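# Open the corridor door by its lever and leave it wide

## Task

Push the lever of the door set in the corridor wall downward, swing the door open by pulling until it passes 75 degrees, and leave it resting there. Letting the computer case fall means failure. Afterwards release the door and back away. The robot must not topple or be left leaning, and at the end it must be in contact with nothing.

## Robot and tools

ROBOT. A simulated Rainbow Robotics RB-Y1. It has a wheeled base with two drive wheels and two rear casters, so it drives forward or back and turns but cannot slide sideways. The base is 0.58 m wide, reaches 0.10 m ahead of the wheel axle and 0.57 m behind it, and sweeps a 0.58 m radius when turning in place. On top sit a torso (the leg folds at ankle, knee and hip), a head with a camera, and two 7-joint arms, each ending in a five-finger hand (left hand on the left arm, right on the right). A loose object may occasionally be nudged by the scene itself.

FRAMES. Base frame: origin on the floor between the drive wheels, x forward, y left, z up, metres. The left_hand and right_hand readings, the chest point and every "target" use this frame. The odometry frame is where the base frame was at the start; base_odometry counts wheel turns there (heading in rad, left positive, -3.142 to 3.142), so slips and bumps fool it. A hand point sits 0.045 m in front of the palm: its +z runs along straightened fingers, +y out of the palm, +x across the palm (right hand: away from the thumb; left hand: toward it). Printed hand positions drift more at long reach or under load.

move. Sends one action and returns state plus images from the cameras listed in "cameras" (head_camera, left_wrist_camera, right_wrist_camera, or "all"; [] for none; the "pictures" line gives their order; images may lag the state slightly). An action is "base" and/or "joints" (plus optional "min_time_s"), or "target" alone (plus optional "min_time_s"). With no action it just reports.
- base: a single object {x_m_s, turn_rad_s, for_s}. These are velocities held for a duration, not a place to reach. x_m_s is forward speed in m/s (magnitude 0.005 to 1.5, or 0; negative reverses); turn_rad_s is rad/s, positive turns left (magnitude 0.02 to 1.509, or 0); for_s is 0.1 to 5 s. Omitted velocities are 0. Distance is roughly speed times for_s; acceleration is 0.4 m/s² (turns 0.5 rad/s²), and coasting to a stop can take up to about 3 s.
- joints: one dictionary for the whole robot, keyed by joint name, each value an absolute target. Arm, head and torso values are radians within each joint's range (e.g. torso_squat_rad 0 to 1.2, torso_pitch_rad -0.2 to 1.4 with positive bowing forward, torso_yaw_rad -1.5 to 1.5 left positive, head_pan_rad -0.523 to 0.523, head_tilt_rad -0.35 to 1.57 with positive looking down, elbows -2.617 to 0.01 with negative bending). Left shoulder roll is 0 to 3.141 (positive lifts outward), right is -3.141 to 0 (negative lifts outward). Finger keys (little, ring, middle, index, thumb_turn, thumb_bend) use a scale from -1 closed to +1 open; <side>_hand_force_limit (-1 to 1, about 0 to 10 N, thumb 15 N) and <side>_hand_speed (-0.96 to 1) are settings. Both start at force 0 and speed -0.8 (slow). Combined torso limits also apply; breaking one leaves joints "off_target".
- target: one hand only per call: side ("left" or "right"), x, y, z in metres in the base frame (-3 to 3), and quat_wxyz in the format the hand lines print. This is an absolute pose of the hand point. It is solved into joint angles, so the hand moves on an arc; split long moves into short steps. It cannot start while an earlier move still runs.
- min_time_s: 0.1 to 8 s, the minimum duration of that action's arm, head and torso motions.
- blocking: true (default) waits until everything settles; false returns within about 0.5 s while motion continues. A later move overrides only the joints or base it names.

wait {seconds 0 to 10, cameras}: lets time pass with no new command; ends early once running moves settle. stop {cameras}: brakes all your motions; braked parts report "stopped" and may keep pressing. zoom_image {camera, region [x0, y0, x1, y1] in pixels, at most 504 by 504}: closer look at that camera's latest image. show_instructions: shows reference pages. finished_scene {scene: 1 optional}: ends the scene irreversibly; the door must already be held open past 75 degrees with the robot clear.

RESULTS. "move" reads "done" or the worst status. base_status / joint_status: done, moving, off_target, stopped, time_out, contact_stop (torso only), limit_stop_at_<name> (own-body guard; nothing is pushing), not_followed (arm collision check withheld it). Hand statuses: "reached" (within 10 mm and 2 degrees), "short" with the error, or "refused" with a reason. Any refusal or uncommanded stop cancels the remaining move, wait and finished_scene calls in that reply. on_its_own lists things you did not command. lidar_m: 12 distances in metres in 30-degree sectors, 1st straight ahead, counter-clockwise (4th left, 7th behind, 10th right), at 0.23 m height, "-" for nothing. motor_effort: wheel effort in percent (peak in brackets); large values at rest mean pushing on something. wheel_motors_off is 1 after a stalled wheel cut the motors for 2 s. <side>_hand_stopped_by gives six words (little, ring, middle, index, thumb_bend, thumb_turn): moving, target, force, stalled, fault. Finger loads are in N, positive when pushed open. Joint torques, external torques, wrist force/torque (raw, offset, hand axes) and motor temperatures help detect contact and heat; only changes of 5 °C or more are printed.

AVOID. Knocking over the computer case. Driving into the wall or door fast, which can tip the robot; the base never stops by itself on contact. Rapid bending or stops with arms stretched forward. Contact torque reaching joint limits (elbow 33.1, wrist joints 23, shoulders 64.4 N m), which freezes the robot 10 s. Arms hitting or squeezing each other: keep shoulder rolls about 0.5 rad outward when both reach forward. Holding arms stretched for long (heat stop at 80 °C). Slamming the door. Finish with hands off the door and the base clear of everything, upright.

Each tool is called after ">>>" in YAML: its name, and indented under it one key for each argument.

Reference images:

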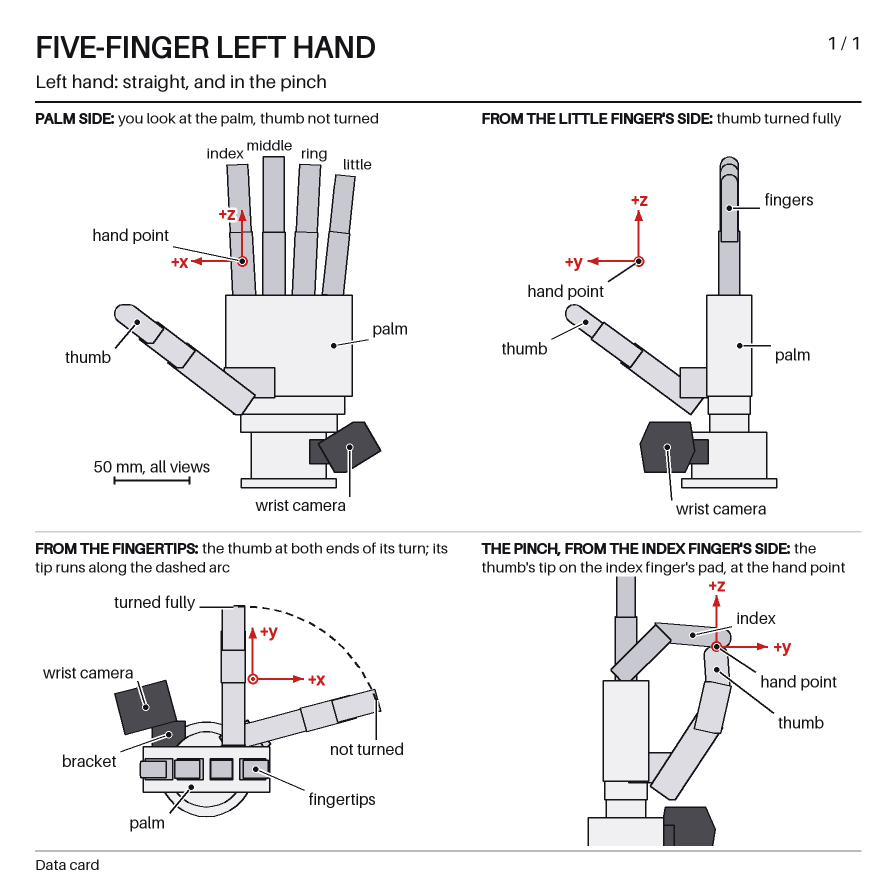

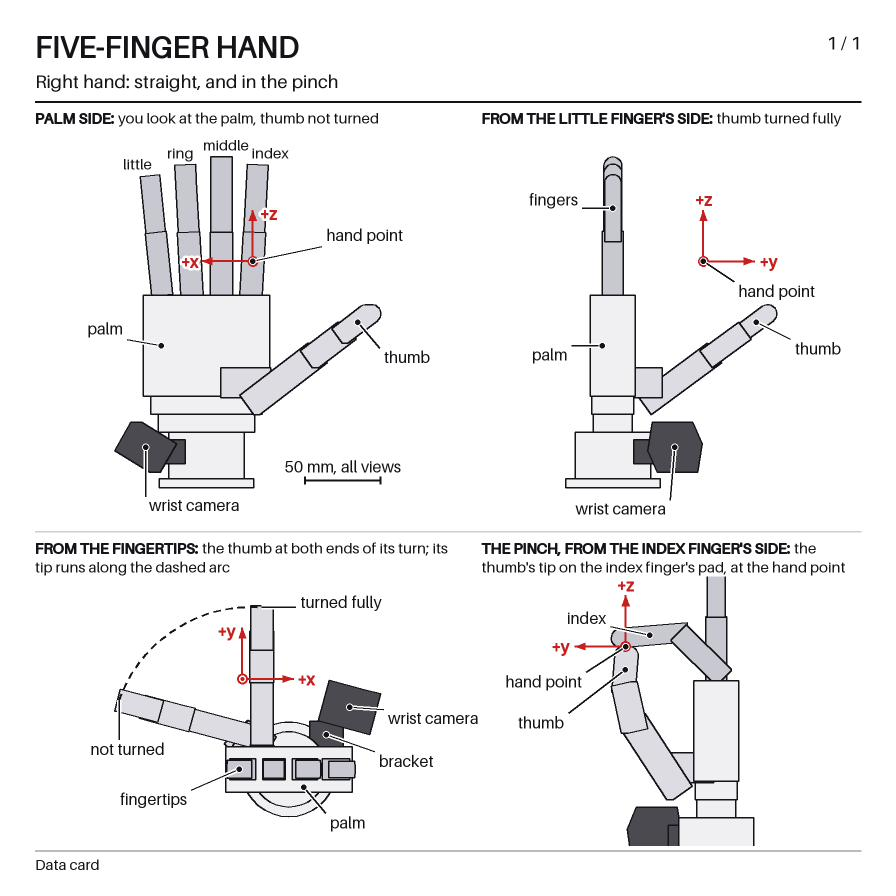

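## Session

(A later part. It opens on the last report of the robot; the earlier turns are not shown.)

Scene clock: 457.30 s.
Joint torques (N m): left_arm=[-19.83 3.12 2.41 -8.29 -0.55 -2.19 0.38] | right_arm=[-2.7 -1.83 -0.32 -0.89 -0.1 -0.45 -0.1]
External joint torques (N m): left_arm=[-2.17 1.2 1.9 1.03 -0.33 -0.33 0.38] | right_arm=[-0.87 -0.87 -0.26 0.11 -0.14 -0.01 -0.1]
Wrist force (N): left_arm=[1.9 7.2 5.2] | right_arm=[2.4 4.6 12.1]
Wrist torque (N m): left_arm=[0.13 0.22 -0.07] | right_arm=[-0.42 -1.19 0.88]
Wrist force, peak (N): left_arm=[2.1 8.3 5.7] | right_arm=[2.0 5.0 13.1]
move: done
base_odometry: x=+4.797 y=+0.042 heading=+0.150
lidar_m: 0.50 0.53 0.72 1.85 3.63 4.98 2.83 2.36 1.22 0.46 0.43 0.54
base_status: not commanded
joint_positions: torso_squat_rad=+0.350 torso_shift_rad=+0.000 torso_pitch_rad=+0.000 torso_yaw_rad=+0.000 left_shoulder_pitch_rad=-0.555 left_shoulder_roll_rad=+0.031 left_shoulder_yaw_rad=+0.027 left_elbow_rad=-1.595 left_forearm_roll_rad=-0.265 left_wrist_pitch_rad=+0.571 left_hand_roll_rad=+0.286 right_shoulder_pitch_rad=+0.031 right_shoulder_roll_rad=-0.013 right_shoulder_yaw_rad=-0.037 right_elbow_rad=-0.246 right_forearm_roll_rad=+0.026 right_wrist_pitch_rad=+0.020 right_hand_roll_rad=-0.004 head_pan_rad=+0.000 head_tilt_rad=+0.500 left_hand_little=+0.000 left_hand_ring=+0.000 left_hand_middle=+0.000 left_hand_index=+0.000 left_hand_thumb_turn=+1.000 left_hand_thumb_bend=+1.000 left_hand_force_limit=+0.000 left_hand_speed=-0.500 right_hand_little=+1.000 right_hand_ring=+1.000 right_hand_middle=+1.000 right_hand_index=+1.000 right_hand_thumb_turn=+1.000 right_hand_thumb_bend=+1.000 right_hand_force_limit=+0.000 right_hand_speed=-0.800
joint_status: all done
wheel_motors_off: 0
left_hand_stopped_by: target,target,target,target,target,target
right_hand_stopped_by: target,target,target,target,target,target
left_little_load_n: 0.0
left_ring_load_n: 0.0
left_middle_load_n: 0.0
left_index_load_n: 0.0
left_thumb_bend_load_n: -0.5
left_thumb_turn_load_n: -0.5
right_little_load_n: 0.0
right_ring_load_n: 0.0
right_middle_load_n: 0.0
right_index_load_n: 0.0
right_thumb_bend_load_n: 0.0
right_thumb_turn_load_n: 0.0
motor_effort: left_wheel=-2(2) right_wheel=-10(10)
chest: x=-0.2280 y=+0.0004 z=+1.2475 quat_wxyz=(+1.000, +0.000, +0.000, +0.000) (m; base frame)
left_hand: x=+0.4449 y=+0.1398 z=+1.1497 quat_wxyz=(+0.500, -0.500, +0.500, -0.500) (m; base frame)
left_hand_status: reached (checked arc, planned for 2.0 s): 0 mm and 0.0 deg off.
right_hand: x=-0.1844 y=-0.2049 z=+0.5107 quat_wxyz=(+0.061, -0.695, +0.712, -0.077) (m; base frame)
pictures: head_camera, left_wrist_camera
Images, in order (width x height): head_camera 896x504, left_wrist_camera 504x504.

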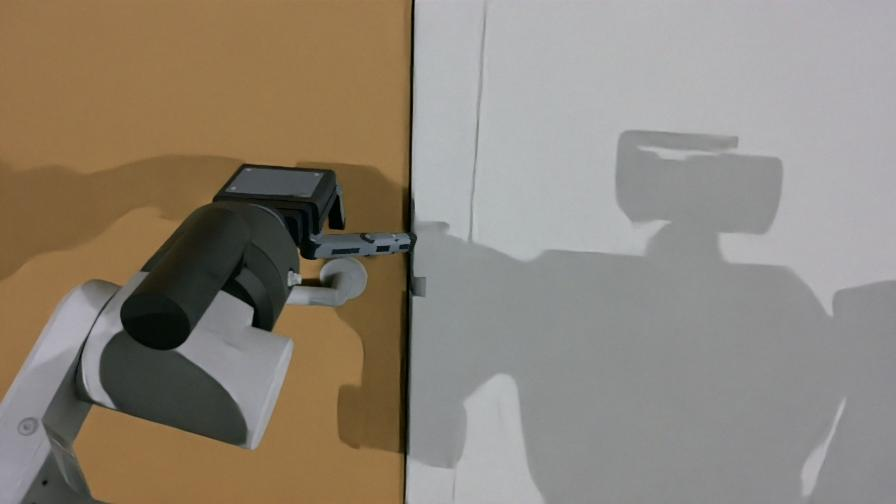

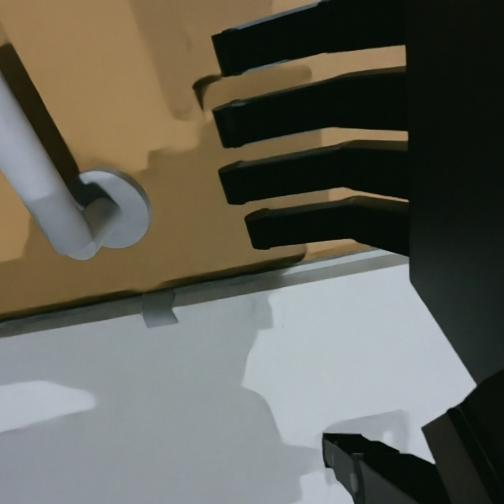

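>>> move:
  target: {"side": "left", "x": 0.46, "y": 0.16, "z": 1.14, "quat_wxyz": [0.5, -0.5, 0.5, -0.5]}
  min_time_s: 1.5

>>> move:
  target: {"side": "left", "x": 0.46, "y": 0.16, "z": 1.095, "quat_wxyz": [0.5, -0.5, 0.5, -0.5]}
  min_time_s: 1.5
  cameras: ["head_camera", "left_wrist_camera"]

Scene clock: 515.47 s.
Joint torques (N m): left_arm=[-20.36 4.52 3.12 -8.33 0.22 -2.52 0.33] | right_arm=[-2.78 -1.37 -0.28 -1.16 -0.15 -0.55 0.1]
External joint torques (N m): left_arm=[-2.08 1.45 2.15 1.14 0.4 -0.67 0.33] | right_arm=[-0.95 -0.41 -0.22 -0.16 -0.19 -0.11 0.1]
Wrist force (N): left_arm=[1.7 7.3 5.2] | right_arm=[1.3 4.7 12.5]
Wrist torque (N m): left_arm=[0.13 0.23 -0.10] | right_arm=[-0.41 -1.05 0.82]
Wrist force, peak (N): left_arm=[2.2 8.1 5.8] | right_arm=[2.5 4.9 12.8]
move: done
base_odometry: x=+4.797 y=+0.042 heading=+0.150
lidar_m: 0.51 0.53 0.72 1.84 3.61 4.98 2.83 2.35 1.23 0.46 0.43 0.54
base_status: not commanded
joint_positions: torso_squat_rad=+0.350 torso_shift_rad=+0.000 torso_pitch_rad=+0.000 torso_yaw_rad=+0.000 left_shoulder_pitch_rad=-0.579 left_shoulder_roll_rad=+0.086 left_shoulder_yaw_rad=+0.047 left_elbow_rad=-1.503 left_forearm_roll_rad=-0.215 left_wrist_pitch_rad=+0.503 left_hand_roll_rad=+0.291 right_shoulder_pitch_rad=+0.031 right_shoulder_roll_rad=-0.013 right_shoulder_yaw_rad=-0.037 right_elbow_rad=-0.246 right_forearm_roll_rad=+0.026 right_wrist_pitch_rad=+0.020 right_hand_roll_rad=-0.004 head_pan_rad=+0.000 head_tilt_rad=+0.500 left_hand_little=+0.000 left_hand_ring=+0.000 left_hand_middle=+0.000 left_hand_index=+0.000 left_hand_thumb_turn=+1.000 left_hand_thumb_bend=+1.000 left_hand_force_limit=+0.000 left_hand_speed=-0.500 right_hand_little=+1.000 right_hand_ring=+1.000 right_hand_middle=+1.000 right_hand_index=+1.000 right_hand_thumb_turn=+1.000 right_hand_thumb_bend=+1.000 right_hand_force_limit=+0.000 right_hand_speed=-0.800
joint_status: all done
wheel_motors_off: 0
left_hand_stopped_by: target,target,target,target,target,target
right_hand_stopped_by: target,target,target,target,target,target
left_little_load_n: 0.5
left_ring_load_n: 0.0
left_middle_load_n: 0.0
left_index_load_n: 0.0
left_thumb_bend_load_n: 0.0
left_thumb_turn_load_n: 0.0
right_little_load_n: 0.0
right_ring_load_n: 0.0
right_middle_load_n: 0.0
right_index_load_n: 0.0
right_thumb_bend_load_n: 0.5
right_thumb_turn_load_n: 0.0
motor_effort: left_wheel=-2(2) right_wheel=-9(11)
chest: x=-0.2280 y=+0.0004 z=+1.2475 quat_wxyz=(+1.000, +0.000, +0.000, +0.000) (m; base frame)
left_hand: x=+0.4597 y=+0.1599 z=+1.1396 quat_wxyz=(+0.500, -0.500, +0.500, -0.500) (m; base frame)
left_hand_status: reached (checked arc, planned for 1.5 s): 1 mm and 0.0 deg off.
right_hand: x=-0.1844 y=-0.2049 z=+0.5107 quat_wxyz=(+0.061, -0.695, +0.712, -0.077) (m; base frame)
pictures: none

Scene clock: 517.30 s.
Joint torques (N m): left_arm=[-17.5 2.08 2.82 -8.66 -0.51 -2.32 0.48] | right_arm=[-3.13 -1.57 -0.7 -1 0.09 -0.42 -0.32]
External joint torques (N m): left_arm=[0.42 -0.45 2.32 1.15 -0.4 -0.49 0.48] | right_arm=[-1.29 -0.6 -0.64 0 0.05 0.01 -0.32]
Wrist force (N): left_arm=[1.8 7.6 5.2] | right_arm=[2.2 4.9 12.6]
Wrist torque (N m): left_arm=[0.15 0.22 -0.07] | right_arm=[-0.39 -1.18 0.86]
Wrist force, peak (N): left_arm=[1.8 8.0 5.5] | right_arm=[2.4 4.7 12.7]
move: done
base_odometry: x=+4.797 y=+0.042 heading=+0.150
lidar_m: 0.50 0.53 0.73 1.84 3.62 4.99 2.83 2.37 1.23 0.45 0.42 0.54
base_status: not commanded
joint_positions: torso_squat_rad=+0.350 torso_shift_rad=+0.000 torso_pitch_rad=+0.000 torso_yaw_rad=+0.000 left_shoulder_pitch_rad=-0.531 left_shoulder_roll_rad=+0.049 left_shoulder_yaw_rad=+0.063 left_elbow_rad=-1.404 left_forearm_roll_rad=-0.271 left_wrist_pitch_rad=+0.354 left_hand_roll_rad=+0.312 right_shoulder_pitch_rad=+0.031 right_shoulder_roll_rad=-0.013 right_shoulder_yaw_rad=-0.037 right_elbow_rad=-0.246 right_forearm_roll_rad=+0.026 right_wrist_pitch_rad=+0.020 right_hand_roll_rad=-0.004 head_pan_rad=+0.000 head_tilt_rad=+0.500 left_hand_little=+0.000 left_hand_ring=+0.000 left_hand_middle=+0.000 left_hand_index=+0.000 left_hand_thumb_turn=+1.000 left_hand_thumb_bend=+1.000 left_hand_force_limit=+0.000 left_hand_speed=-0.500 right_hand_little=+1.000 right_hand_ring=+1.000 right_hand_middle=+1.000 right_hand_index=+1.000 right_hand_thumb_turn=+1.000 right_hand_thumb_bend=+1.000 right_hand_force_limit=+0.000 right_hand_speed=-0.800
joint_status: all done
wheel_motors_off: 0
left_hand_stopped_by: target,target,target,target,target,target
right_hand_stopped_by: target,target,target,target,target,target
left_little_load_n: 0.0
left_ring_load_n: 0.0
left_middle_load_n: 0.0
left_index_load_n: 0.0
left_thumb_bend_load_n: 0.0
left_thumb_turn_load_n: 0.0
right_little_load_n: 0.0
right_ring_load_n: 0.0
right_middle_load_n: 0.0
right_index_load_n: 0.0
right_thumb_bend_load_n: 0.0
right_thumb_turn_load_n: 0.0
motor_effort: left_wheel=-2(2) right_wheel=-8(10)
chest: x=-0.2280 y=+0.0004 z=+1.2475 quat_wxyz=(+1.000, +0.000, +0.000, +0.000) (m; base frame)
left_hand: x=+0.4596 y=+0.1596 z=+1.0950 quat_wxyz=(+0.499, -0.500, +0.501, -0.500) (m; base frame)
left_hand_status: reached (checked arc, planned for 1.5 s): 1 mm and 0.1 deg off.
right_hand: x=-0.1844 y=-0.2049 z=+0.5107 quat_wxyz=(+0.061, -0.695, +0.712, -0.077) (m; base frame)
pictures: head_camera, left_wrist_camera
Images, in order (width x height): head_camera 896x504, left_wrist_camera 504x504.

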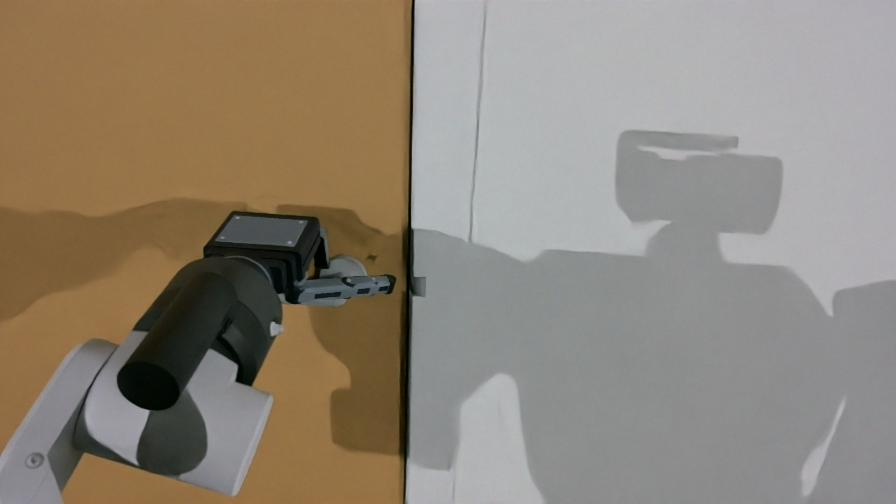

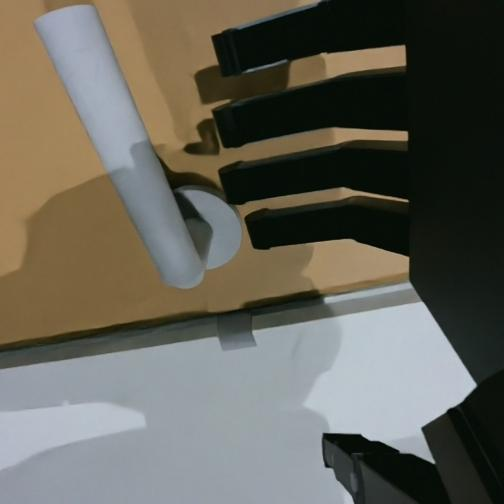

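>>> zoom_image:
  camera: "head_camera"
  region: [200, 190, 440, 325]

Scaled by 2.100 from the camera's 896x504 image, which has a finer 1280x720 frame.

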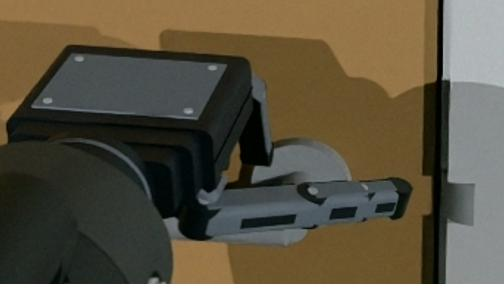

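>>> move:
  target: {"side": "left", "x": 0.46, "y": 0.163, "z": 1.07, "quat_wxyz": [0.5, -0.5, 0.5, -0.5]}
  min_time_s: 1.5
  cameras: ["head_camera", "left_wrist_camera"]

>>> zoom_image:
  camera: "head_camera"
  region: [200, 190, 440, 325]

Scene clock: 535.60 s.
Joint torques (N m): left_arm=[-12.1 1.98 2.81 -4.37 -0.45 0.37 0.08] | right_arm=[-2.34 -1.32 -0.01 -1.03 0.13 -0.74 0.09]
External joint torques (N m): left_arm=[5.7 -0.41 2.61 5.55 -0.38 2.2 0.07] | right_arm=[-0.5 -0.36 0.05 -0.03 0.09 -0.31 0.09]
Wrist force (N): left_arm=[3.0 -2.5 1.6] | right_arm=[1.4 4.7 12.1]
Wrist torque (N m): left_arm=[0.29 0.22 0.12] | right_arm=[-0.41 -1.03 0.80]
Wrist force, peak (N): left_arm=[1.8 7.8 6.0] | right_arm=[1.9 4.7 13.3]
move: done
base_odometry: x=+4.797 y=+0.042 heading=+0.150
lidar_m: 0.50 0.53 0.72 1.84 3.62 4.98 2.82 2.36 1.23 0.46 0.42 0.54
base_status: not commanded
joint_positions: torso_squat_rad=+0.350 torso_shift_rad=+0.000 torso_pitch_rad=+0.000 torso_yaw_rad=+0.000 left_shoulder_pitch_rad=-0.516 left_shoulder_roll_rad=+0.031 left_shoulder_yaw_rad=+0.086 left_elbow_rad=-1.333 left_forearm_roll_rad=-0.303 left_wrist_pitch_rad=+0.260 left_hand_roll_rad=+0.321 right_shoulder_pitch_rad=+0.031 right_shoulder_roll_rad=-0.013 right_shoulder_yaw_rad=-0.037 right_elbow_rad=-0.246 right_forearm_roll_rad=+0.026 right_wrist_pitch_rad=+0.020 right_hand_roll_rad=-0.004 head_pan_rad=+0.000 head_tilt_rad=+0.500 left_hand_little=+0.000 left_hand_ring=+0.000 left_hand_middle=+0.000 left_hand_index=+0.000 left_hand_thumb_turn=+1.000 left_hand_thumb_bend=+1.000 left_hand_force_limit=+0.000 left_hand_speed=-0.500 right_hand_little=+1.000 right_hand_ring=+1.000 right_hand_middle=+1.000 right_hand_index=+1.000 right_hand_thumb_turn=+1.000 right_hand_thumb_bend=+1.000 right_hand_force_limit=+0.000 right_hand_speed=-0.800
joint_status: all done
wheel_motors_off: 0
left_hand_stopped_by: target,target,target,target,target,target
right_hand_stopped_by: target,target,target,target,target,target
left_little_load_n: 0.0
left_ring_load_n: 0.0
left_middle_load_n: 0.5
left_index_load_n: 0.0
left_thumb_bend_load_n: 0.0
left_thumb_turn_load_n: 0.0
right_little_load_n: 0.0
right_ring_load_n: 0.0
right_middle_load_n: 0.0
right_index_load_n: 0.0
right_thumb_bend_load_n: 0.0
right_thumb_turn_load_n: 0.0
motor_effort: left_wheel=-2(2) right_wheel=-9(10)
chest: x=-0.2281 y=+0.0004 z=+1.2475 quat_wxyz=(+1.000, +0.000, +0.000, +0.000) (m; base frame)
left_hand: x=+0.4601 y=+0.1623 z=+1.0719 quat_wxyz=(+0.500, -0.499, +0.500, -0.501) (m; base frame)
left_hand_status: reached (checked arc, planned for 1.5 s): 2 mm and 0.2 deg off.
right_hand: x=-0.1844 y=-0.2049 z=+0.5107 quat_wxyz=(+0.062, -0.695, +0.712, -0.078) (m; base frame)
pictures: head_camera, left_wrist_camera
Images, in order (width x height): head_camera 896x504, left_wrist_camera 504x504.

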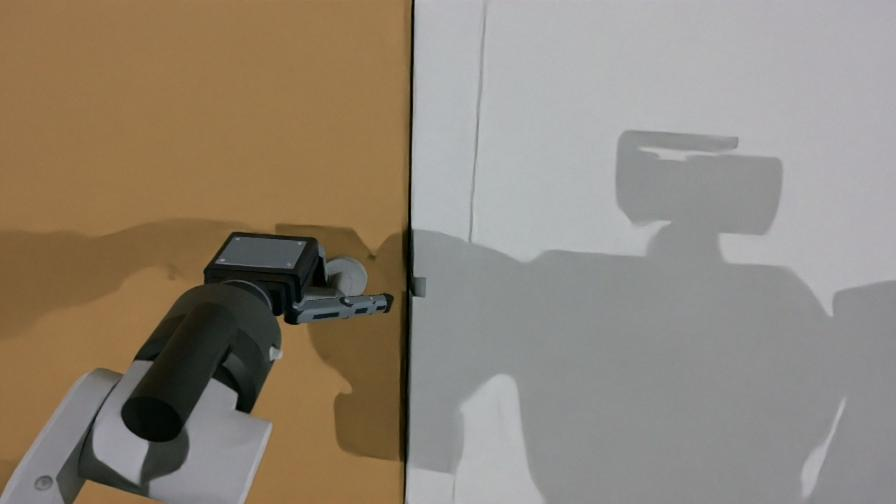

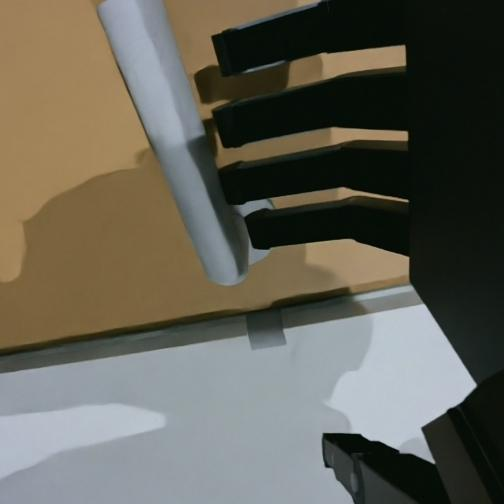

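Scaled by 2.100 from the camera's 896x504 image, which has a finer 1280x720 frame.

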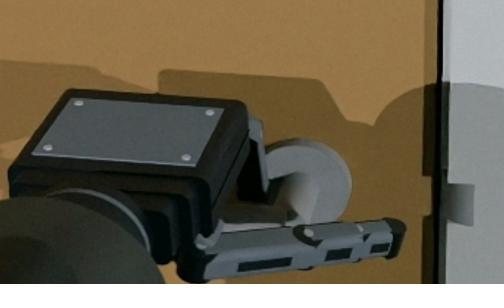

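>>> zoom_image:
  camera: "left_wrist_camera"
  region: [90, 0, 410, 320]

Scaled by 1.575 from the camera's 504x504 image, which has a finer 720x720 frame.

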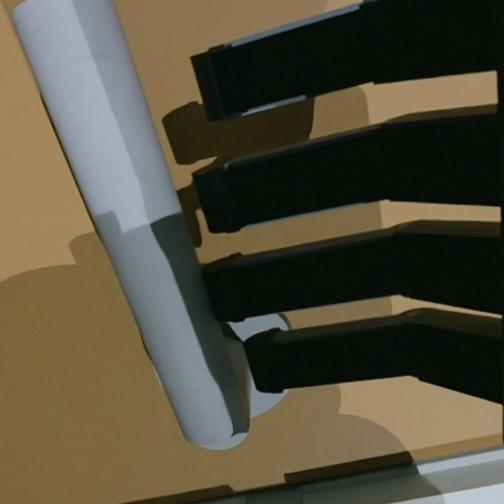

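>>> move:
  target: {"side": "left", "x": 0.46, "y": 0.163, "z": 1.095, "quat_wxyz": [0.5, -0.5, 0.5, -0.5]}
  min_time_s: 1.0

>>> move:
  target: {"side": "left", "x": 0.46, "y": 0.19, "z": 1.09, "quat_wxyz": [0.5, -0.5, 0.5, -0.5]}
  min_time_s: 1.0

>>> move:
  target: {"side": "left", "x": 0.46, "y": 0.19, "z": 1.065, "quat_wxyz": [0.5, -0.5, 0.5, -0.5]}
  min_time_s: 1.5
  cameras: ["head_camera", "left_wrist_camera"]

>>> zoom_image:
  camera: "left_wrist_camera"
  region: [90, 0, 410, 320]

Scene clock: 572.53 s.
Joint torques (N m): left_arm=[-20.41 4.45 -1.65 -9.64 0.03 -2.11 -0.02] | right_arm=[-2.7 -1.74 -0.62 -1.2 0.09 -0.61 -0.02]
External joint torques (N m): left_arm=[-2.48 1.79 -2.22 0.17 0.15 -0.28 -0.03] | right_arm=[-0.86 -0.78 -0.56 -0.2 0.05 -0.17 -0.02]
Wrist force (N): left_arm=[1.7 7.3 5.2] | right_arm=[1.4 4.7 12.5]
Wrist torque (N m): left_arm=[0.11 0.22 -0.25] | right_arm=[-0.40 -1.03 0.80]
Wrist force, peak (N): left_arm=[1.9 7.9 5.7] | right_arm=[2.0 4.9 12.8]
move: done
base_odometry: x=+4.797 y=+0.042 heading=+0.150
lidar_m: 0.50 0.53 0.71 1.84 3.63 4.98 2.83 2.36 1.23 0.47 0.43 0.55
base_status: not commanded
joint_positions: torso_squat_rad=+0.350 torso_shift_rad=+0.000 torso_pitch_rad=+0.000 torso_yaw_rad=+0.000 left_shoulder_pitch_rad=-0.530 left_shoulder_roll_rad=+0.057 left_shoulder_yaw_rad=+0.064 left_elbow_rad=-1.401 left_forearm_roll_rad=-0.269 left_wrist_pitch_rad=+0.350 left_hand_roll_rad=+0.316 right_shoulder_pitch_rad=+0.031 right_shoulder_roll_rad=-0.013 right_shoulder_yaw_rad=-0.037 right_elbow_rad=-0.246 right_forearm_roll_rad=+0.026 right_wrist_pitch_rad=+0.020 right_hand_roll_rad=-0.004 head_pan_rad=+0.000 head_tilt_rad=+0.500 left_hand_little=+0.000 left_hand_ring=+0.000 left_hand_middle=+0.000 left_hand_index=+0.000 left_hand_thumb_turn=+1.000 left_hand_thumb_bend=+1.000 left_hand_force_limit=+0.000 left_hand_speed=-0.500 right_hand_little=+1.000 right_hand_ring=+1.000 right_hand_middle=+1.000 right_hand_index=+1.000 right_hand_thumb_turn=+1.000 right_hand_thumb_bend=+1.000 right_hand_force_limit=+0.000 right_hand_speed=-0.800
joint_status: all done
wheel_motors_off: 0
left_hand_stopped_by: target,target,target,target,target,target
right_hand_stopped_by: target,target,target,target,target,target
left_little_load_n: 0.0
left_ring_load_n: 0.0
left_middle_load_n: 0.0
left_index_load_n: 0.0
left_thumb_bend_load_n: 0.0
left_thumb_turn_load_n: 0.0
right_little_load_n: 0.0
right_ring_load_n: 0.0
right_middle_load_n: 0.0
right_index_load_n: 0.0
right_thumb_bend_load_n: 0.0
right_thumb_turn_load_n: 0.0
motor_effort: left_wheel=-2(2) right_wheel=-9(10)
chest: x=-0.2281 y=+0.0004 z=+1.2475 quat_wxyz=(+1.000, +0.000, +0.000, +0.000) (m; base frame)
left_hand: x=+0.4599 y=+0.1632 z=+1.0945 quat_wxyz=(+0.500, -0.500, +0.500, -0.500) (m; base frame)
left_hand_status: reached (checked arc, planned for 1.0 s): 1 mm and 0.1 deg off.
right_hand: x=-0.1844 y=-0.2049 z=+0.5107 quat_wxyz=(+0.062, -0.695, +0.712, -0.078) (m; base frame)
pictures: none

Scene clock: 573.87 s.
Joint torques (N m): left_arm=[-18.11 4.76 -0.27 -8.76 0.04 -2.25 0.3] | right_arm=[-2.91 -1.54 -0.09 -0.78 0.15 -0.57 0]
External joint torques (N m): left_arm=[-0.24 0.99 -1.59 1.01 0.15 -0.43 0.3] | right_arm=[-1.07 -0.57 -0.03 0.22 0.11 -0.14 0]
Wrist force (N): left_arm=[2.0 7.3 5.4] | right_arm=[1.8 4.4 11.9]
Wrist torque (N m): left_arm=[0.08 0.18 -0.06] | right_arm=[-0.43 -1.07 0.81]
Wrist force, peak (N): left_arm=[2.2 7.8 5.8] | right_arm=[1.9 5.4 12.7]
move: done
base_odometry: x=+4.797 y=+0.042 heading=+0.150
lidar_m: 0.50 0.53 0.72 1.85 3.62 4.99 2.83 2.36 1.23 0.46 0.42 0.53
base_status: not commanded
joint_positions: torso_squat_rad=+0.350 torso_shift_rad=+0.000 torso_pitch_rad=+0.000 torso_yaw_rad=+0.000 left_shoulder_pitch_rad=-0.510 left_shoulder_roll_rad=+0.130 left_shoulder_yaw_rad=+0.053 left_elbow_rad=-1.398 left_forearm_roll_rad=-0.202 left_wrist_pitch_rad=+0.332 left_hand_roll_rad=+0.322 right_shoulder_pitch_rad=+0.031 right_shoulder_roll_rad=-0.013 right_shoulder_yaw_rad=-0.037 right_elbow_rad=-0.246 right_forearm_roll_rad=+0.026 right_wrist_pitch_rad=+0.020 right_hand_roll_rad=-0.004 head_pan_rad=+0.000 head_tilt_rad=+0.500 left_hand_little=+0.000 left_hand_ring=+0.000 left_hand_middle=+0.000 left_hand_index=+0.000 left_hand_thumb_turn=+1.000 left_hand_thumb_bend=+1.000 left_hand_force_limit=+0.000 left_hand_speed=-0.500 right_hand_little=+1.000 right_hand_ring=+1.000 right_hand_middle=+1.000 right_hand_index=+1.000 right_hand_thumb_turn=+1.000 right_hand_thumb_bend=+1.000 right_hand_force_limit=+0.000 right_hand_speed=-0.800
joint_status: all done
wheel_motors_off: 0
left_hand_stopped_by: target,target,target,target,target,target
right_hand_stopped_by: target,target,target,target,target,target
left_little_load_n: 0.0
left_ring_load_n: 0.0
left_middle_load_n: 0.0
left_index_load_n: 0.0
left_thumb_bend_load_n: 0.0
left_thumb_turn_load_n: 0.0
right_little_load_n: 0.0
right_ring_load_n: 0.0
right_middle_load_n: 0.0
right_index_load_n: 0.0
right_thumb_bend_load_n: 0.0
right_thumb_turn_load_n: 0.0
motor_effort: left_wheel=-2(2) right_wheel=-9(10)
chest: x=-0.2281 y=+0.0004 z=+1.2475 quat_wxyz=(+1.000, +0.000, +0.000, +0.000) (m; base frame)
left_hand: x=+0.4597 y=+0.1898 z=+1.0905 quat_wxyz=(+0.502, -0.501, +0.499, -0.499) (m; base frame)
left_hand_status: reached (checked arc, planned for 1.0 s): 1 mm and 0.3 deg off.
right_hand: x=-0.1844 y=-0.2049 z=+0.5107 quat_wxyz=(+0.062, -0.695, +0.712, -0.078) (m; base frame)
pictures: none

Scene clock: 575.70 s.
Joint torques (N m): left_arm=[-10.17 0.17 0.9 -1.81 0.13 1.36 0.43] | right_arm=[-2.91 -1.64 -0.53 -0.98 0.08 -0.45 0.17]
External joint torques (N m): left_arm=[7.62 -3.48 -0.2 8.07 0.18 3.18 0.43] | right_arm=[-1.06 -0.68 -0.47 0.02 0.04 -0.02 0.17]
Wrist force (N): left_arm=[-0.7 -7.2 0.9] | right_arm=[1.7 4.4 12.3]
Wrist torque (N m): left_arm=[0.40 0.07 0.23] | right_arm=[-0.47 -1.10 0.83]
Wrist force, peak (N): left_arm=[2.4 8.1 5.5] | right_arm=[2.4 4.8 12.6]
move: done
base_odometry: x=+4.797 y=+0.042 heading=+0.150
lidar_m: 0.50 0.53 0.71 1.83 3.62 4.99 2.83 2.36 1.22 0.46 0.43 0.54
base_status: not commanded
joint_positions: torso_squat_rad=+0.350 torso_shift_rad=+0.000 torso_pitch_rad=+0.000 torso_yaw_rad=+0.000 left_shoulder_pitch_rad=-0.499 left_shoulder_roll_rad=+0.115 left_shoulder_yaw_rad=+0.066 left_elbow_rad=-1.323 left_forearm_roll_rad=-0.223 left_wrist_pitch_rad=+0.239 left_hand_roll_rad=+0.327 right_shoulder_pitch_rad=+0.031 right_shoulder_roll_rad=-0.013 right_shoulder_yaw_rad=-0.037 right_elbow_rad=-0.246 right_forearm_roll_rad=+0.026 right_wrist_pitch_rad=+0.020 right_hand_roll_rad=-0.004 head_pan_rad=+0.000 head_tilt_rad=+0.500 left_hand_little=+0.000 left_hand_ring=+0.000 left_hand_middle=+0.000 left_hand_index=+0.000 left_hand_thumb_turn=+1.000 left_hand_thumb_bend=+1.000 left_hand_force_limit=+0.000 left_hand_speed=-0.500 right_hand_little=+1.000 right_hand_ring=+1.000 right_hand_middle=+1.000 right_hand_index=+1.000 right_hand_thumb_turn=+1.000 right_hand_thumb_bend=+1.000 right_hand_force_limit=+0.000 right_hand_speed=-0.800
joint_status: all done
wheel_motors_off: 0
left_hand_stopped_by: target,target,target,target,target,target
right_hand_stopped_by: target,target,target,target,target,target
left_little_load_n: 0.0
left_ring_load_n: 0.0
left_middle_load_n: 1.0
left_index_load_n: 0.0
left_thumb_bend_load_n: 0.0
left_thumb_turn_load_n: 0.0
right_little_load_n: 0.0
right_ring_load_n: 0.0
right_middle_load_n: 0.0
right_index_load_n: 0.0
right_thumb_bend_load_n: 0.0
right_thumb_turn_load_n: 0.0
motor_effort: left_wheel=-2(2) right_wheel=-9(11)
chest: x=-0.2283 y=+0.0003 z=+1.2475 quat_wxyz=(+1.000, +0.000, +0.000, +0.000) (m; base frame)
left_hand: x=+0.4604 y=+0.1898 z=+1.0678 quat_wxyz=(+0.501, -0.498, +0.499, -0.501) (m; base frame)
left_hand_status: reached (checked arc, planned for 1.5 s): 3 mm and 0.3 deg off.
right_hand: x=-0.1843 y=-0.2049 z=+0.5107 quat_wxyz=(+0.062, -0.695, +0.712, -0.078) (m; base frame)
pictures: head_camera, left_wrist_camera
Images, in order (width x height): head_camera 896x504, left_wrist_camera 504x504.

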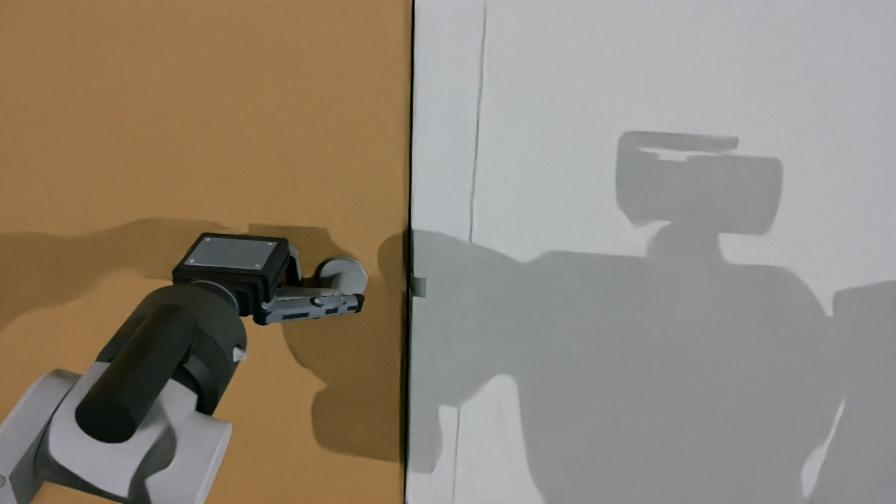

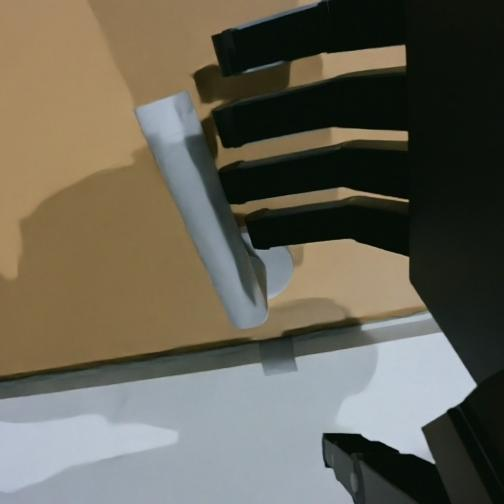

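Scaled by 1.575 from the camera's 504x504 image, which has a finer 720x720 frame.

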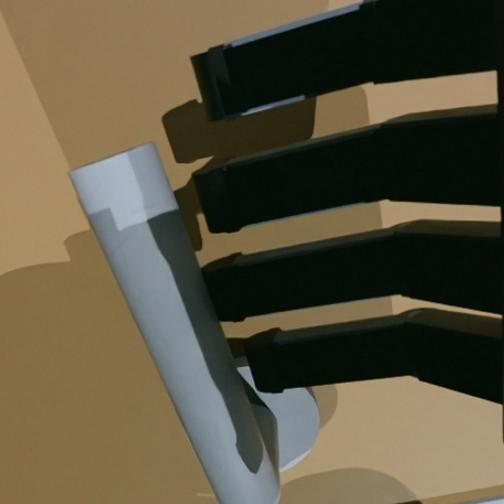

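>>> move:
  target: {"side": "left", "x": 0.46, "y": 0.185, "z": 1.09, "quat_wxyz": [0.5, -0.5, 0.5, -0.5]}
  min_time_s: 1.0

>>> move:
  target: {"side": "left", "x": 0.492, "y": 0.18, "z": 1.09, "quat_wxyz": [0.5, -0.5, 0.5, -0.5]}
  min_time_s: 1.5

>>> move:
  target: {"side": "left", "x": 0.492, "y": 0.18, "z": 1.06, "quat_wxyz": [0.5, -0.5, 0.5, -0.5]}
  min_time_s: 1.5
  cameras: ["head_camera", "left_wrist_camera"]

>>> zoom_image:
  camera: "left_wrist_camera"
  region: [90, 0, 410, 320]

Scene clock: 599.37 s.
Joint torques (N m): left_arm=[-20.77 4.52 -0.25 -9.77 0.22 -1.9 -0.21] | right_arm=[-2.77 -1.45 -0.47 -1.03 -0.12 -0.46 -0.11]
External joint torques (N m): left_arm=[-2.88 0.91 -1.49 0.02 0.32 -0.07 -0.22] | right_arm=[-0.93 -0.49 -0.41 -0.03 -0.16 -0.03 -0.11]
Wrist force (N): left_arm=[1.7 7.3 5.7] | right_arm=[1.7 4.5 12.5]
Wrist torque (N m): left_arm=[0.07 0.27 -0.22] | right_arm=[-0.46 -1.06 0.83]
Wrist force, peak (N): left_arm=[1.9 7.7 5.8] | right_arm=[1.6 4.9 13.1]
move: done
base_odometry: x=+4.797 y=+0.042 heading=+0.150
lidar_m: 0.50 0.53 0.71 1.84 3.63 4.98 2.83 2.36 1.23 0.47 0.42 0.54
base_status: not commanded
joint_positions: torso_squat_rad=+0.350 torso_shift_rad=+0.000 torso_pitch_rad=+0.000 torso_yaw_rad=+0.000 left_shoulder_pitch_rad=-0.512 left_shoulder_roll_rad=+0.120 left_shoulder_yaw_rad=+0.053 left_elbow_rad=-1.386 left_forearm_roll_rad=-0.211 left_wrist_pitch_rad=+0.317 left_hand_roll_rad=+0.324 right_shoulder_pitch_rad=+0.031 right_shoulder_roll_rad=-0.013 right_shoulder_yaw_rad=-0.037 right_elbow_rad=-0.246 right_forearm_roll_rad=+0.026 right_wrist_pitch_rad=+0.020 right_hand_roll_rad=-0.004 head_pan_rad=+0.000 head_tilt_rad=+0.500 left_hand_little=+0.000 left_hand_ring=+0.000 left_hand_middle=+0.000 left_hand_index=+0.000 left_hand_thumb_turn=+1.000 left_hand_thumb_bend=+1.000 left_hand_force_limit=+0.000 left_hand_speed=-0.500 right_hand_little=+1.000 right_hand_ring=+1.000 right_hand_middle=+1.000 right_hand_index=+1.000 right_hand_thumb_turn=+1.000 right_hand_thumb_bend=+1.000 right_hand_force_limit=+0.000 right_hand_speed=-0.800
joint_status: all done
wheel_motors_off: 0
left_hand_stopped_by: target,target,target,target,target,target
right_hand_stopped_by: target,target,target,target,target,target
left_little_load_n: 0.0
left_ring_load_n: 0.0
left_middle_load_n: 0.0
left_index_load_n: 0.0
left_thumb_bend_load_n: 0.0
left_thumb_turn_load_n: 0.0
right_little_load_n: 0.0
right_ring_load_n: 0.0
right_middle_load_n: 0.0
right_index_load_n: 0.0
right_thumb_bend_load_n: 0.0
right_thumb_turn_load_n: 0.0
motor_effort: left_wheel=-2(2) right_wheel=-9(10)
chest: x=-0.2281 y=+0.0003 z=+1.2475 quat_wxyz=(+1.000, +0.000, +0.000, +0.000) (m; base frame)
left_hand: x=+0.4604 y=+0.1848 z=+1.0887 quat_wxyz=(+0.501, -0.499, +0.499, -0.501) (m; base frame)
left_hand_status: reached (checked arc, planned for 1.0 s): 1 mm and 0.2 deg off.
right_hand: x=-0.1844 y=-0.2049 z=+0.5107 quat_wxyz=(+0.062, -0.695, +0.712, -0.078) (m; base frame)
pictures: none

Scene clock: 601.20 s.
Joint torques (N m): left_arm=[-21.92 4.32 2.63 -8.57 -0.34 -2.31 0.26] | right_arm=[-2.56 -1.12 -0.69 -1 0.07 -0.54 -0.25]
External joint torques (N m): left_arm=[-2.31 -0.05 1.75 1.33 -0.28 -0.5 0.26] | right_arm=[-0.72 -0.16 -0.63 0 0.03 -0.11 -0.25]
Wrist force (N): left_arm=[1.6 7.6 5.6] | right_arm=[1.8 5.1 12.3]
Wrist torque (N m): left_arm=[0.14 0.26 -0.11] | right_arm=[-0.35 -1.15 0.84]
Wrist force, peak (N): left_arm=[2.2 8.1 5.6] | right_arm=[1.6 5.0 12.8]
move: done
base_odometry: x=+4.797 y=+0.042 heading=+0.150
lidar_m: 0.51 0.53 0.71 1.84 3.62 4.98 2.82 2.35 1.23 0.46 0.43 0.54
base_status: not commanded
joint_positions: torso_squat_rad=+0.350 torso_shift_rad=+0.000 torso_pitch_rad=+0.000 torso_yaw_rad=+0.000 left_shoulder_pitch_rad=-0.650 left_shoulder_roll_rad=+0.113 left_shoulder_yaw_rad=+0.101 left_elbow_rad=-1.173 left_forearm_roll_rad=-0.254 left_wrist_pitch_rad=+0.242 left_hand_roll_rad=+0.346 right_shoulder_pitch_rad=+0.031 right_shoulder_roll_rad=-0.013 right_shoulder_yaw_rad=-0.037 right_elbow_rad=-0.246 right_forearm_roll_rad=+0.026 right_wrist_pitch_rad=+0.020 right_hand_roll_rad=-0.004 head_pan_rad=+0.000 head_tilt_rad=+0.500 left_hand_little=+0.000 left_hand_ring=+0.000 left_hand_middle=+0.000 left_hand_index=+0.000 left_hand_thumb_turn=+1.000 left_hand_thumb_bend=+1.000 left_hand_force_limit=+0.000 left_hand_speed=-0.500 right_hand_little=+1.000 right_hand_ring=+1.000 right_hand_middle=+1.000 right_hand_index=+1.000 right_hand_thumb_turn=+1.000 right_hand_thumb_bend=+1.000 right_hand_force_limit=+0.000 right_hand_speed=-0.800
joint_status: all done
wheel_motors_off: 0
left_hand_stopped_by: target,target,target,target,target,target
right_hand_stopped_by: target,target,target,target,target,target
left_little_load_n: 0.0
left_ring_load_n: 0.0
left_middle_load_n: 0.0
left_index_load_n: 0.0
left_thumb_bend_load_n: 0.0
left_thumb_turn_load_n: -0.5
right_little_load_n: 0.0
right_ring_load_n: 0.0
right_middle_load_n: 0.0
right_index_load_n: 0.0
right_thumb_bend_load_n: 0.0
right_thumb_turn_load_n: 0.0
motor_effort: left_wheel=-2(2) right_wheel=-9(10)
chest: x=-0.2281 y=+0.0003 z=+1.2475 quat_wxyz=(+1.000, +0.000, +0.000, +0.000) (m; base frame)
left_hand: x=+0.4918 y=+0.1800 z=+1.0897 quat_wxyz=(+0.500, -0.500, +0.500, -0.500) (m; base frame)
left_hand_status: reached (checked arc, planned for 1.5 s): 0 mm and 0.1 deg off.
right_hand: x=-0.1844 y=-0.2049 z=+0.5107 quat_wxyz=(+0.062, -0.695, +0.712, -0.078) (m; base frame)
pictures: none

Scene clock: 603.03 s.
Joint torques (N m): left_arm=[-19.68 4.23 2.79 -8.96 -0.22 -2.49 0.5] | right_arm=[-2.5 -1.67 -0.9 -1.01 -0.06 -0.46 -0.11]
External joint torques (N m): left_arm=[-0.15 0.1 2.46 1 -0.23 -0.67 0.5] | right_arm=[-0.66 -0.71 -0.85 -0.01 -0.1 -0.03 -0.11]
Wrist force (N): left_arm=[1.5 7.9 5.0] | right_arm=[1.6 4.0 11.9]
Wrist torque (N m): left_arm=[0.19 0.26 -0.11] | right_arm=[-0.52 -1.13 0.81]
Wrist force, peak (N): left_arm=[1.8 8.1 5.6] | right_arm=[2.4 4.8 12.8]
move: done
base_odometry: x=+4.797 y=+0.042 heading=+0.150
lidar_m: 0.50 0.54 0.72 1.84 3.62 4.98 2.83 2.37 1.23 0.46 0.42 0.54
base_status: not commanded
joint_positions: torso_squat_rad=+0.350 torso_shift_rad=+0.000 torso_pitch_rad=+0.000 torso_yaw_rad=+0.000 left_shoulder_pitch_rad=-0.647 left_shoulder_roll_rad=+0.078 left_shoulder_yaw_rad=+0.148 left_elbow_rad=-1.072 left_forearm_roll_rad=-0.307 left_wrist_pitch_rad=+0.129 left_hand_roll_rad=+0.347 right_shoulder_pitch_rad=+0.031 right_shoulder_roll_rad=-0.013 right_shoulder_yaw_rad=-0.037 right_elbow_rad=-0.246 right_forearm_roll_rad=+0.026 right_wrist_pitch_rad=+0.020 right_hand_roll_rad=-0.004 head_pan_rad=+0.000 head_tilt_rad=+0.500 left_hand_little=+0.000 left_hand_ring=+0.000 left_hand_middle=+0.000 left_hand_index=+0.000 left_hand_thumb_turn=+1.000 left_hand_thumb_bend=+1.000 left_hand_force_limit=+0.000 left_hand_speed=-0.500 right_hand_little=+1.000 right_hand_ring=+1.000 right_hand_middle=+1.000 right_hand_index=+1.000 right_hand_thumb_turn=+1.000 right_hand_thumb_bend=+1.000 right_hand_force_limit=+0.000 right_hand_speed=-0.800
joint_status: all done
wheel_motors_off: 0
left_hand_stopped_by: target,target,target,target,target,target
right_hand_stopped_by: target,target,target,target,target,target
left_little_load_n: 0.0
left_ring_load_n: 0.0
left_middle_load_n: 0.0
left_index_load_n: 0.0
left_thumb_bend_load_n: 0.0
left_thumb_turn_load_n: 0.0
right_little_load_n: 0.0
right_ring_load_n: 0.0
right_middle_load_n: 0.0
right_index_load_n: 0.0
right_thumb_bend_load_n: 0.0
right_thumb_turn_load_n: 0.0
motor_effort: left_wheel=-2(2) right_wheel=-8(10)
chest: x=-0.2281 y=+0.0003 z=+1.2475 quat_wxyz=(+1.000, +0.000, +0.000, +0.000) (m; base frame)
left_hand: x=+0.4916 y=+0.1795 z=+1.0600 quat_wxyz=(+0.499, -0.500, +0.501, -0.500) (m; base frame)
left_hand_status: reached (checked arc, planned for 1.5 s): 1 mm and 0.2 deg off.
right_hand: x=-0.1844 y=-0.2049 z=+0.5107 quat_wxyz=(+0.062, -0.695, +0.712, -0.078) (m; base frame)
pictures: head_camera, left_wrist_camera
Images, in order (width x height): head_camera 896x504, left_wrist_camera 504x504.

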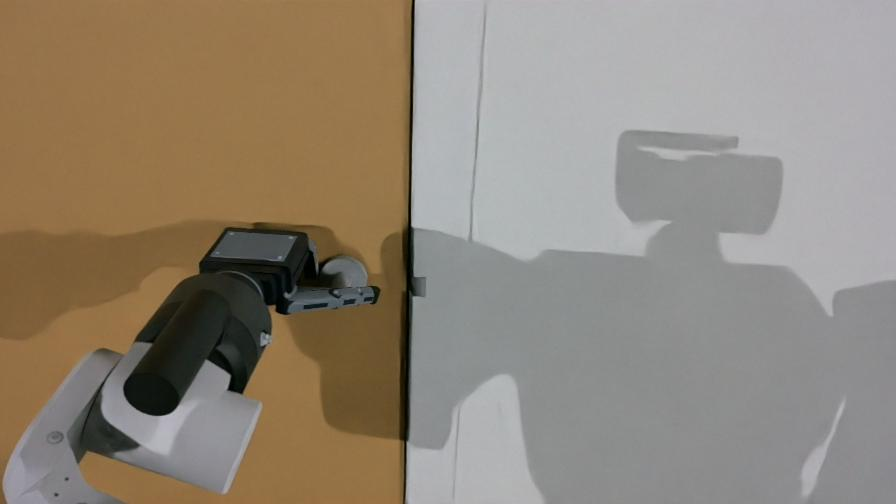

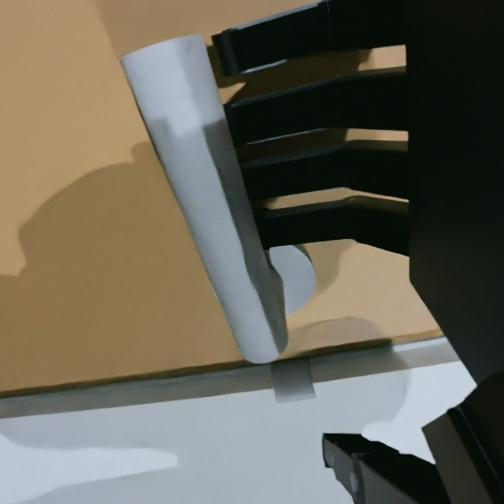

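Scaled by 1.575 from the camera's 504x504 image, which has a finer 720x720 frame.

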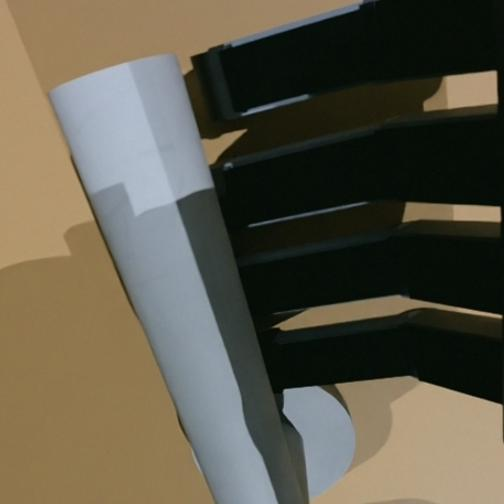

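>>> move:
  target: {"side": "left", "x": 0.49, "y": 0.18, "z": 1.03, "quat_wxyz": [0.5, -0.5, 0.5, -0.5]}
  min_time_s: 1.5
  cameras: ["head_camera", "left_wrist_camera"]

Scene clock: 612.43 s.
Joint torques (N m): left_arm=[-21.67 3.87 1.68 -8.69 -0.18 -2.36 -0.14] | right_arm=[-2.48 -1.11 -0.55 -0.83 0.06 -0.55 0.12]
External joint torques (N m): left_arm=[-2.25 -0.05 1.95 1.19 -0.27 -0.54 -0.14] | right_arm=[-0.65 -0.15 -0.49 0.17 0.02 -0.11 0.12]
Wrist force (N): left_arm=[2.0 7.5 5.7] | right_arm=[1.7 4.7 12.3]
Wrist torque (N m): left_arm=[0.10 0.20 -0.20] | right_arm=[-0.44 -1.09 0.84]
Wrist force, peak (N): left_arm=[2.0 8.1 5.7] | right_arm=[1.9 4.8 12.9]
move: done
base_odometry: x=+4.797 y=+0.042 heading=+0.150
lidar_m: 0.50 0.53 0.71 1.85 3.63 4.99 2.83 2.36 1.23 0.46 0.42 0.54
base_status: not commanded
joint_positions: torso_squat_rad=+0.350 torso_shift_rad=+0.000 torso_pitch_rad=+0.000 torso_yaw_rad=+0.000 left_shoulder_pitch_rad=-0.652 left_shoulder_roll_rad=+0.041 left_shoulder_yaw_rad=+0.219 left_elbow_rad=-0.960 left_forearm_roll_rad=-0.357 left_wrist_pitch_rad=+0.009 left_hand_roll_rad=+0.330 right_shoulder_pitch_rad=+0.031 right_shoulder_roll_rad=-0.013 right_shoulder_yaw_rad=-0.037 right_elbow_rad=-0.246 right_forearm_roll_rad=+0.026 right_wrist_pitch_rad=+0.020 right_hand_roll_rad=-0.004 head_pan_rad=+0.000 head_tilt_rad=+0.500 left_hand_little=+0.000 left_hand_ring=+0.000 left_hand_middle=+0.000 left_hand_index=+0.000 left_hand_thumb_turn=+1.000 left_hand_thumb_bend=+1.000 left_hand_force_limit=+0.000 left_hand_speed=-0.500 right_hand_little=+1.000 right_hand_ring=+1.000 right_hand_middle=+1.000 right_hand_index=+1.000 right_hand_thumb_turn=+1.000 right_hand_thumb_bend=+1.000 right_hand_force_limit=+0.000 right_hand_speed=-0.800
joint_status: all done
wheel_motors_off: 0
left_hand_stopped_by: target,target,target,target,target,target
right_hand_stopped_by: target,target,target,target,target,target
left_little_load_n: 0.0
left_ring_load_n: 0.0
left_middle_load_n: -0.5
left_index_load_n: 0.0
left_thumb_bend_load_n: 0.0
left_thumb_turn_load_n: -0.5
right_little_load_n: 0.0
right_ring_load_n: 0.0
right_middle_load_n: 0.0
right_index_load_n: 0.0
right_thumb_bend_load_n: 0.0
right_thumb_turn_load_n: 0.0
motor_effort: left_wheel=-2(2) right_wheel=-9(10)
chest: x=-0.2281 y=+0.0003 z=+1.2475 quat_wxyz=(+1.000, +0.000, +0.000, +0.000) (m; base frame)
left_hand: x=+0.4893 y=+0.1795 z=+1.0295 quat_wxyz=(+0.498, -0.500, +0.502, -0.500) (m; base frame)
left_hand_status: reached (checked arc, planned for 1.5 s): 1 mm and 0.3 deg off.
right_hand: x=-0.1844 y=-0.2049 z=+0.5107 quat_wxyz=(+0.062, -0.695, +0.712, -0.078) (m; base frame)
pictures: head_camera, left_wrist_camera
Images, in order (width x height): head_camera 896x504, left_wrist_camera 504x504.

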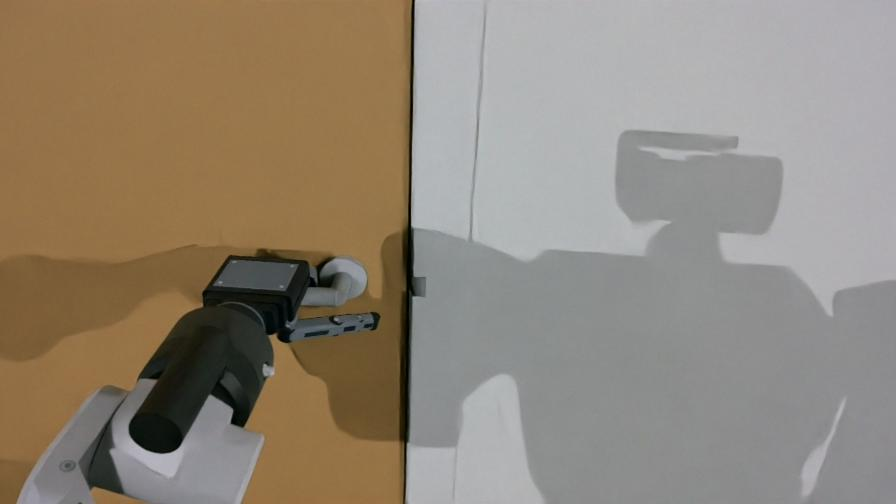

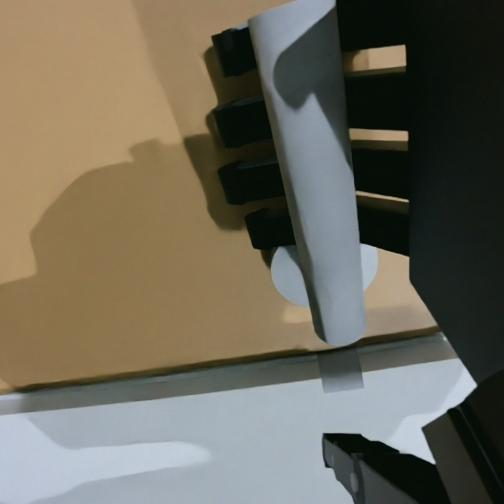

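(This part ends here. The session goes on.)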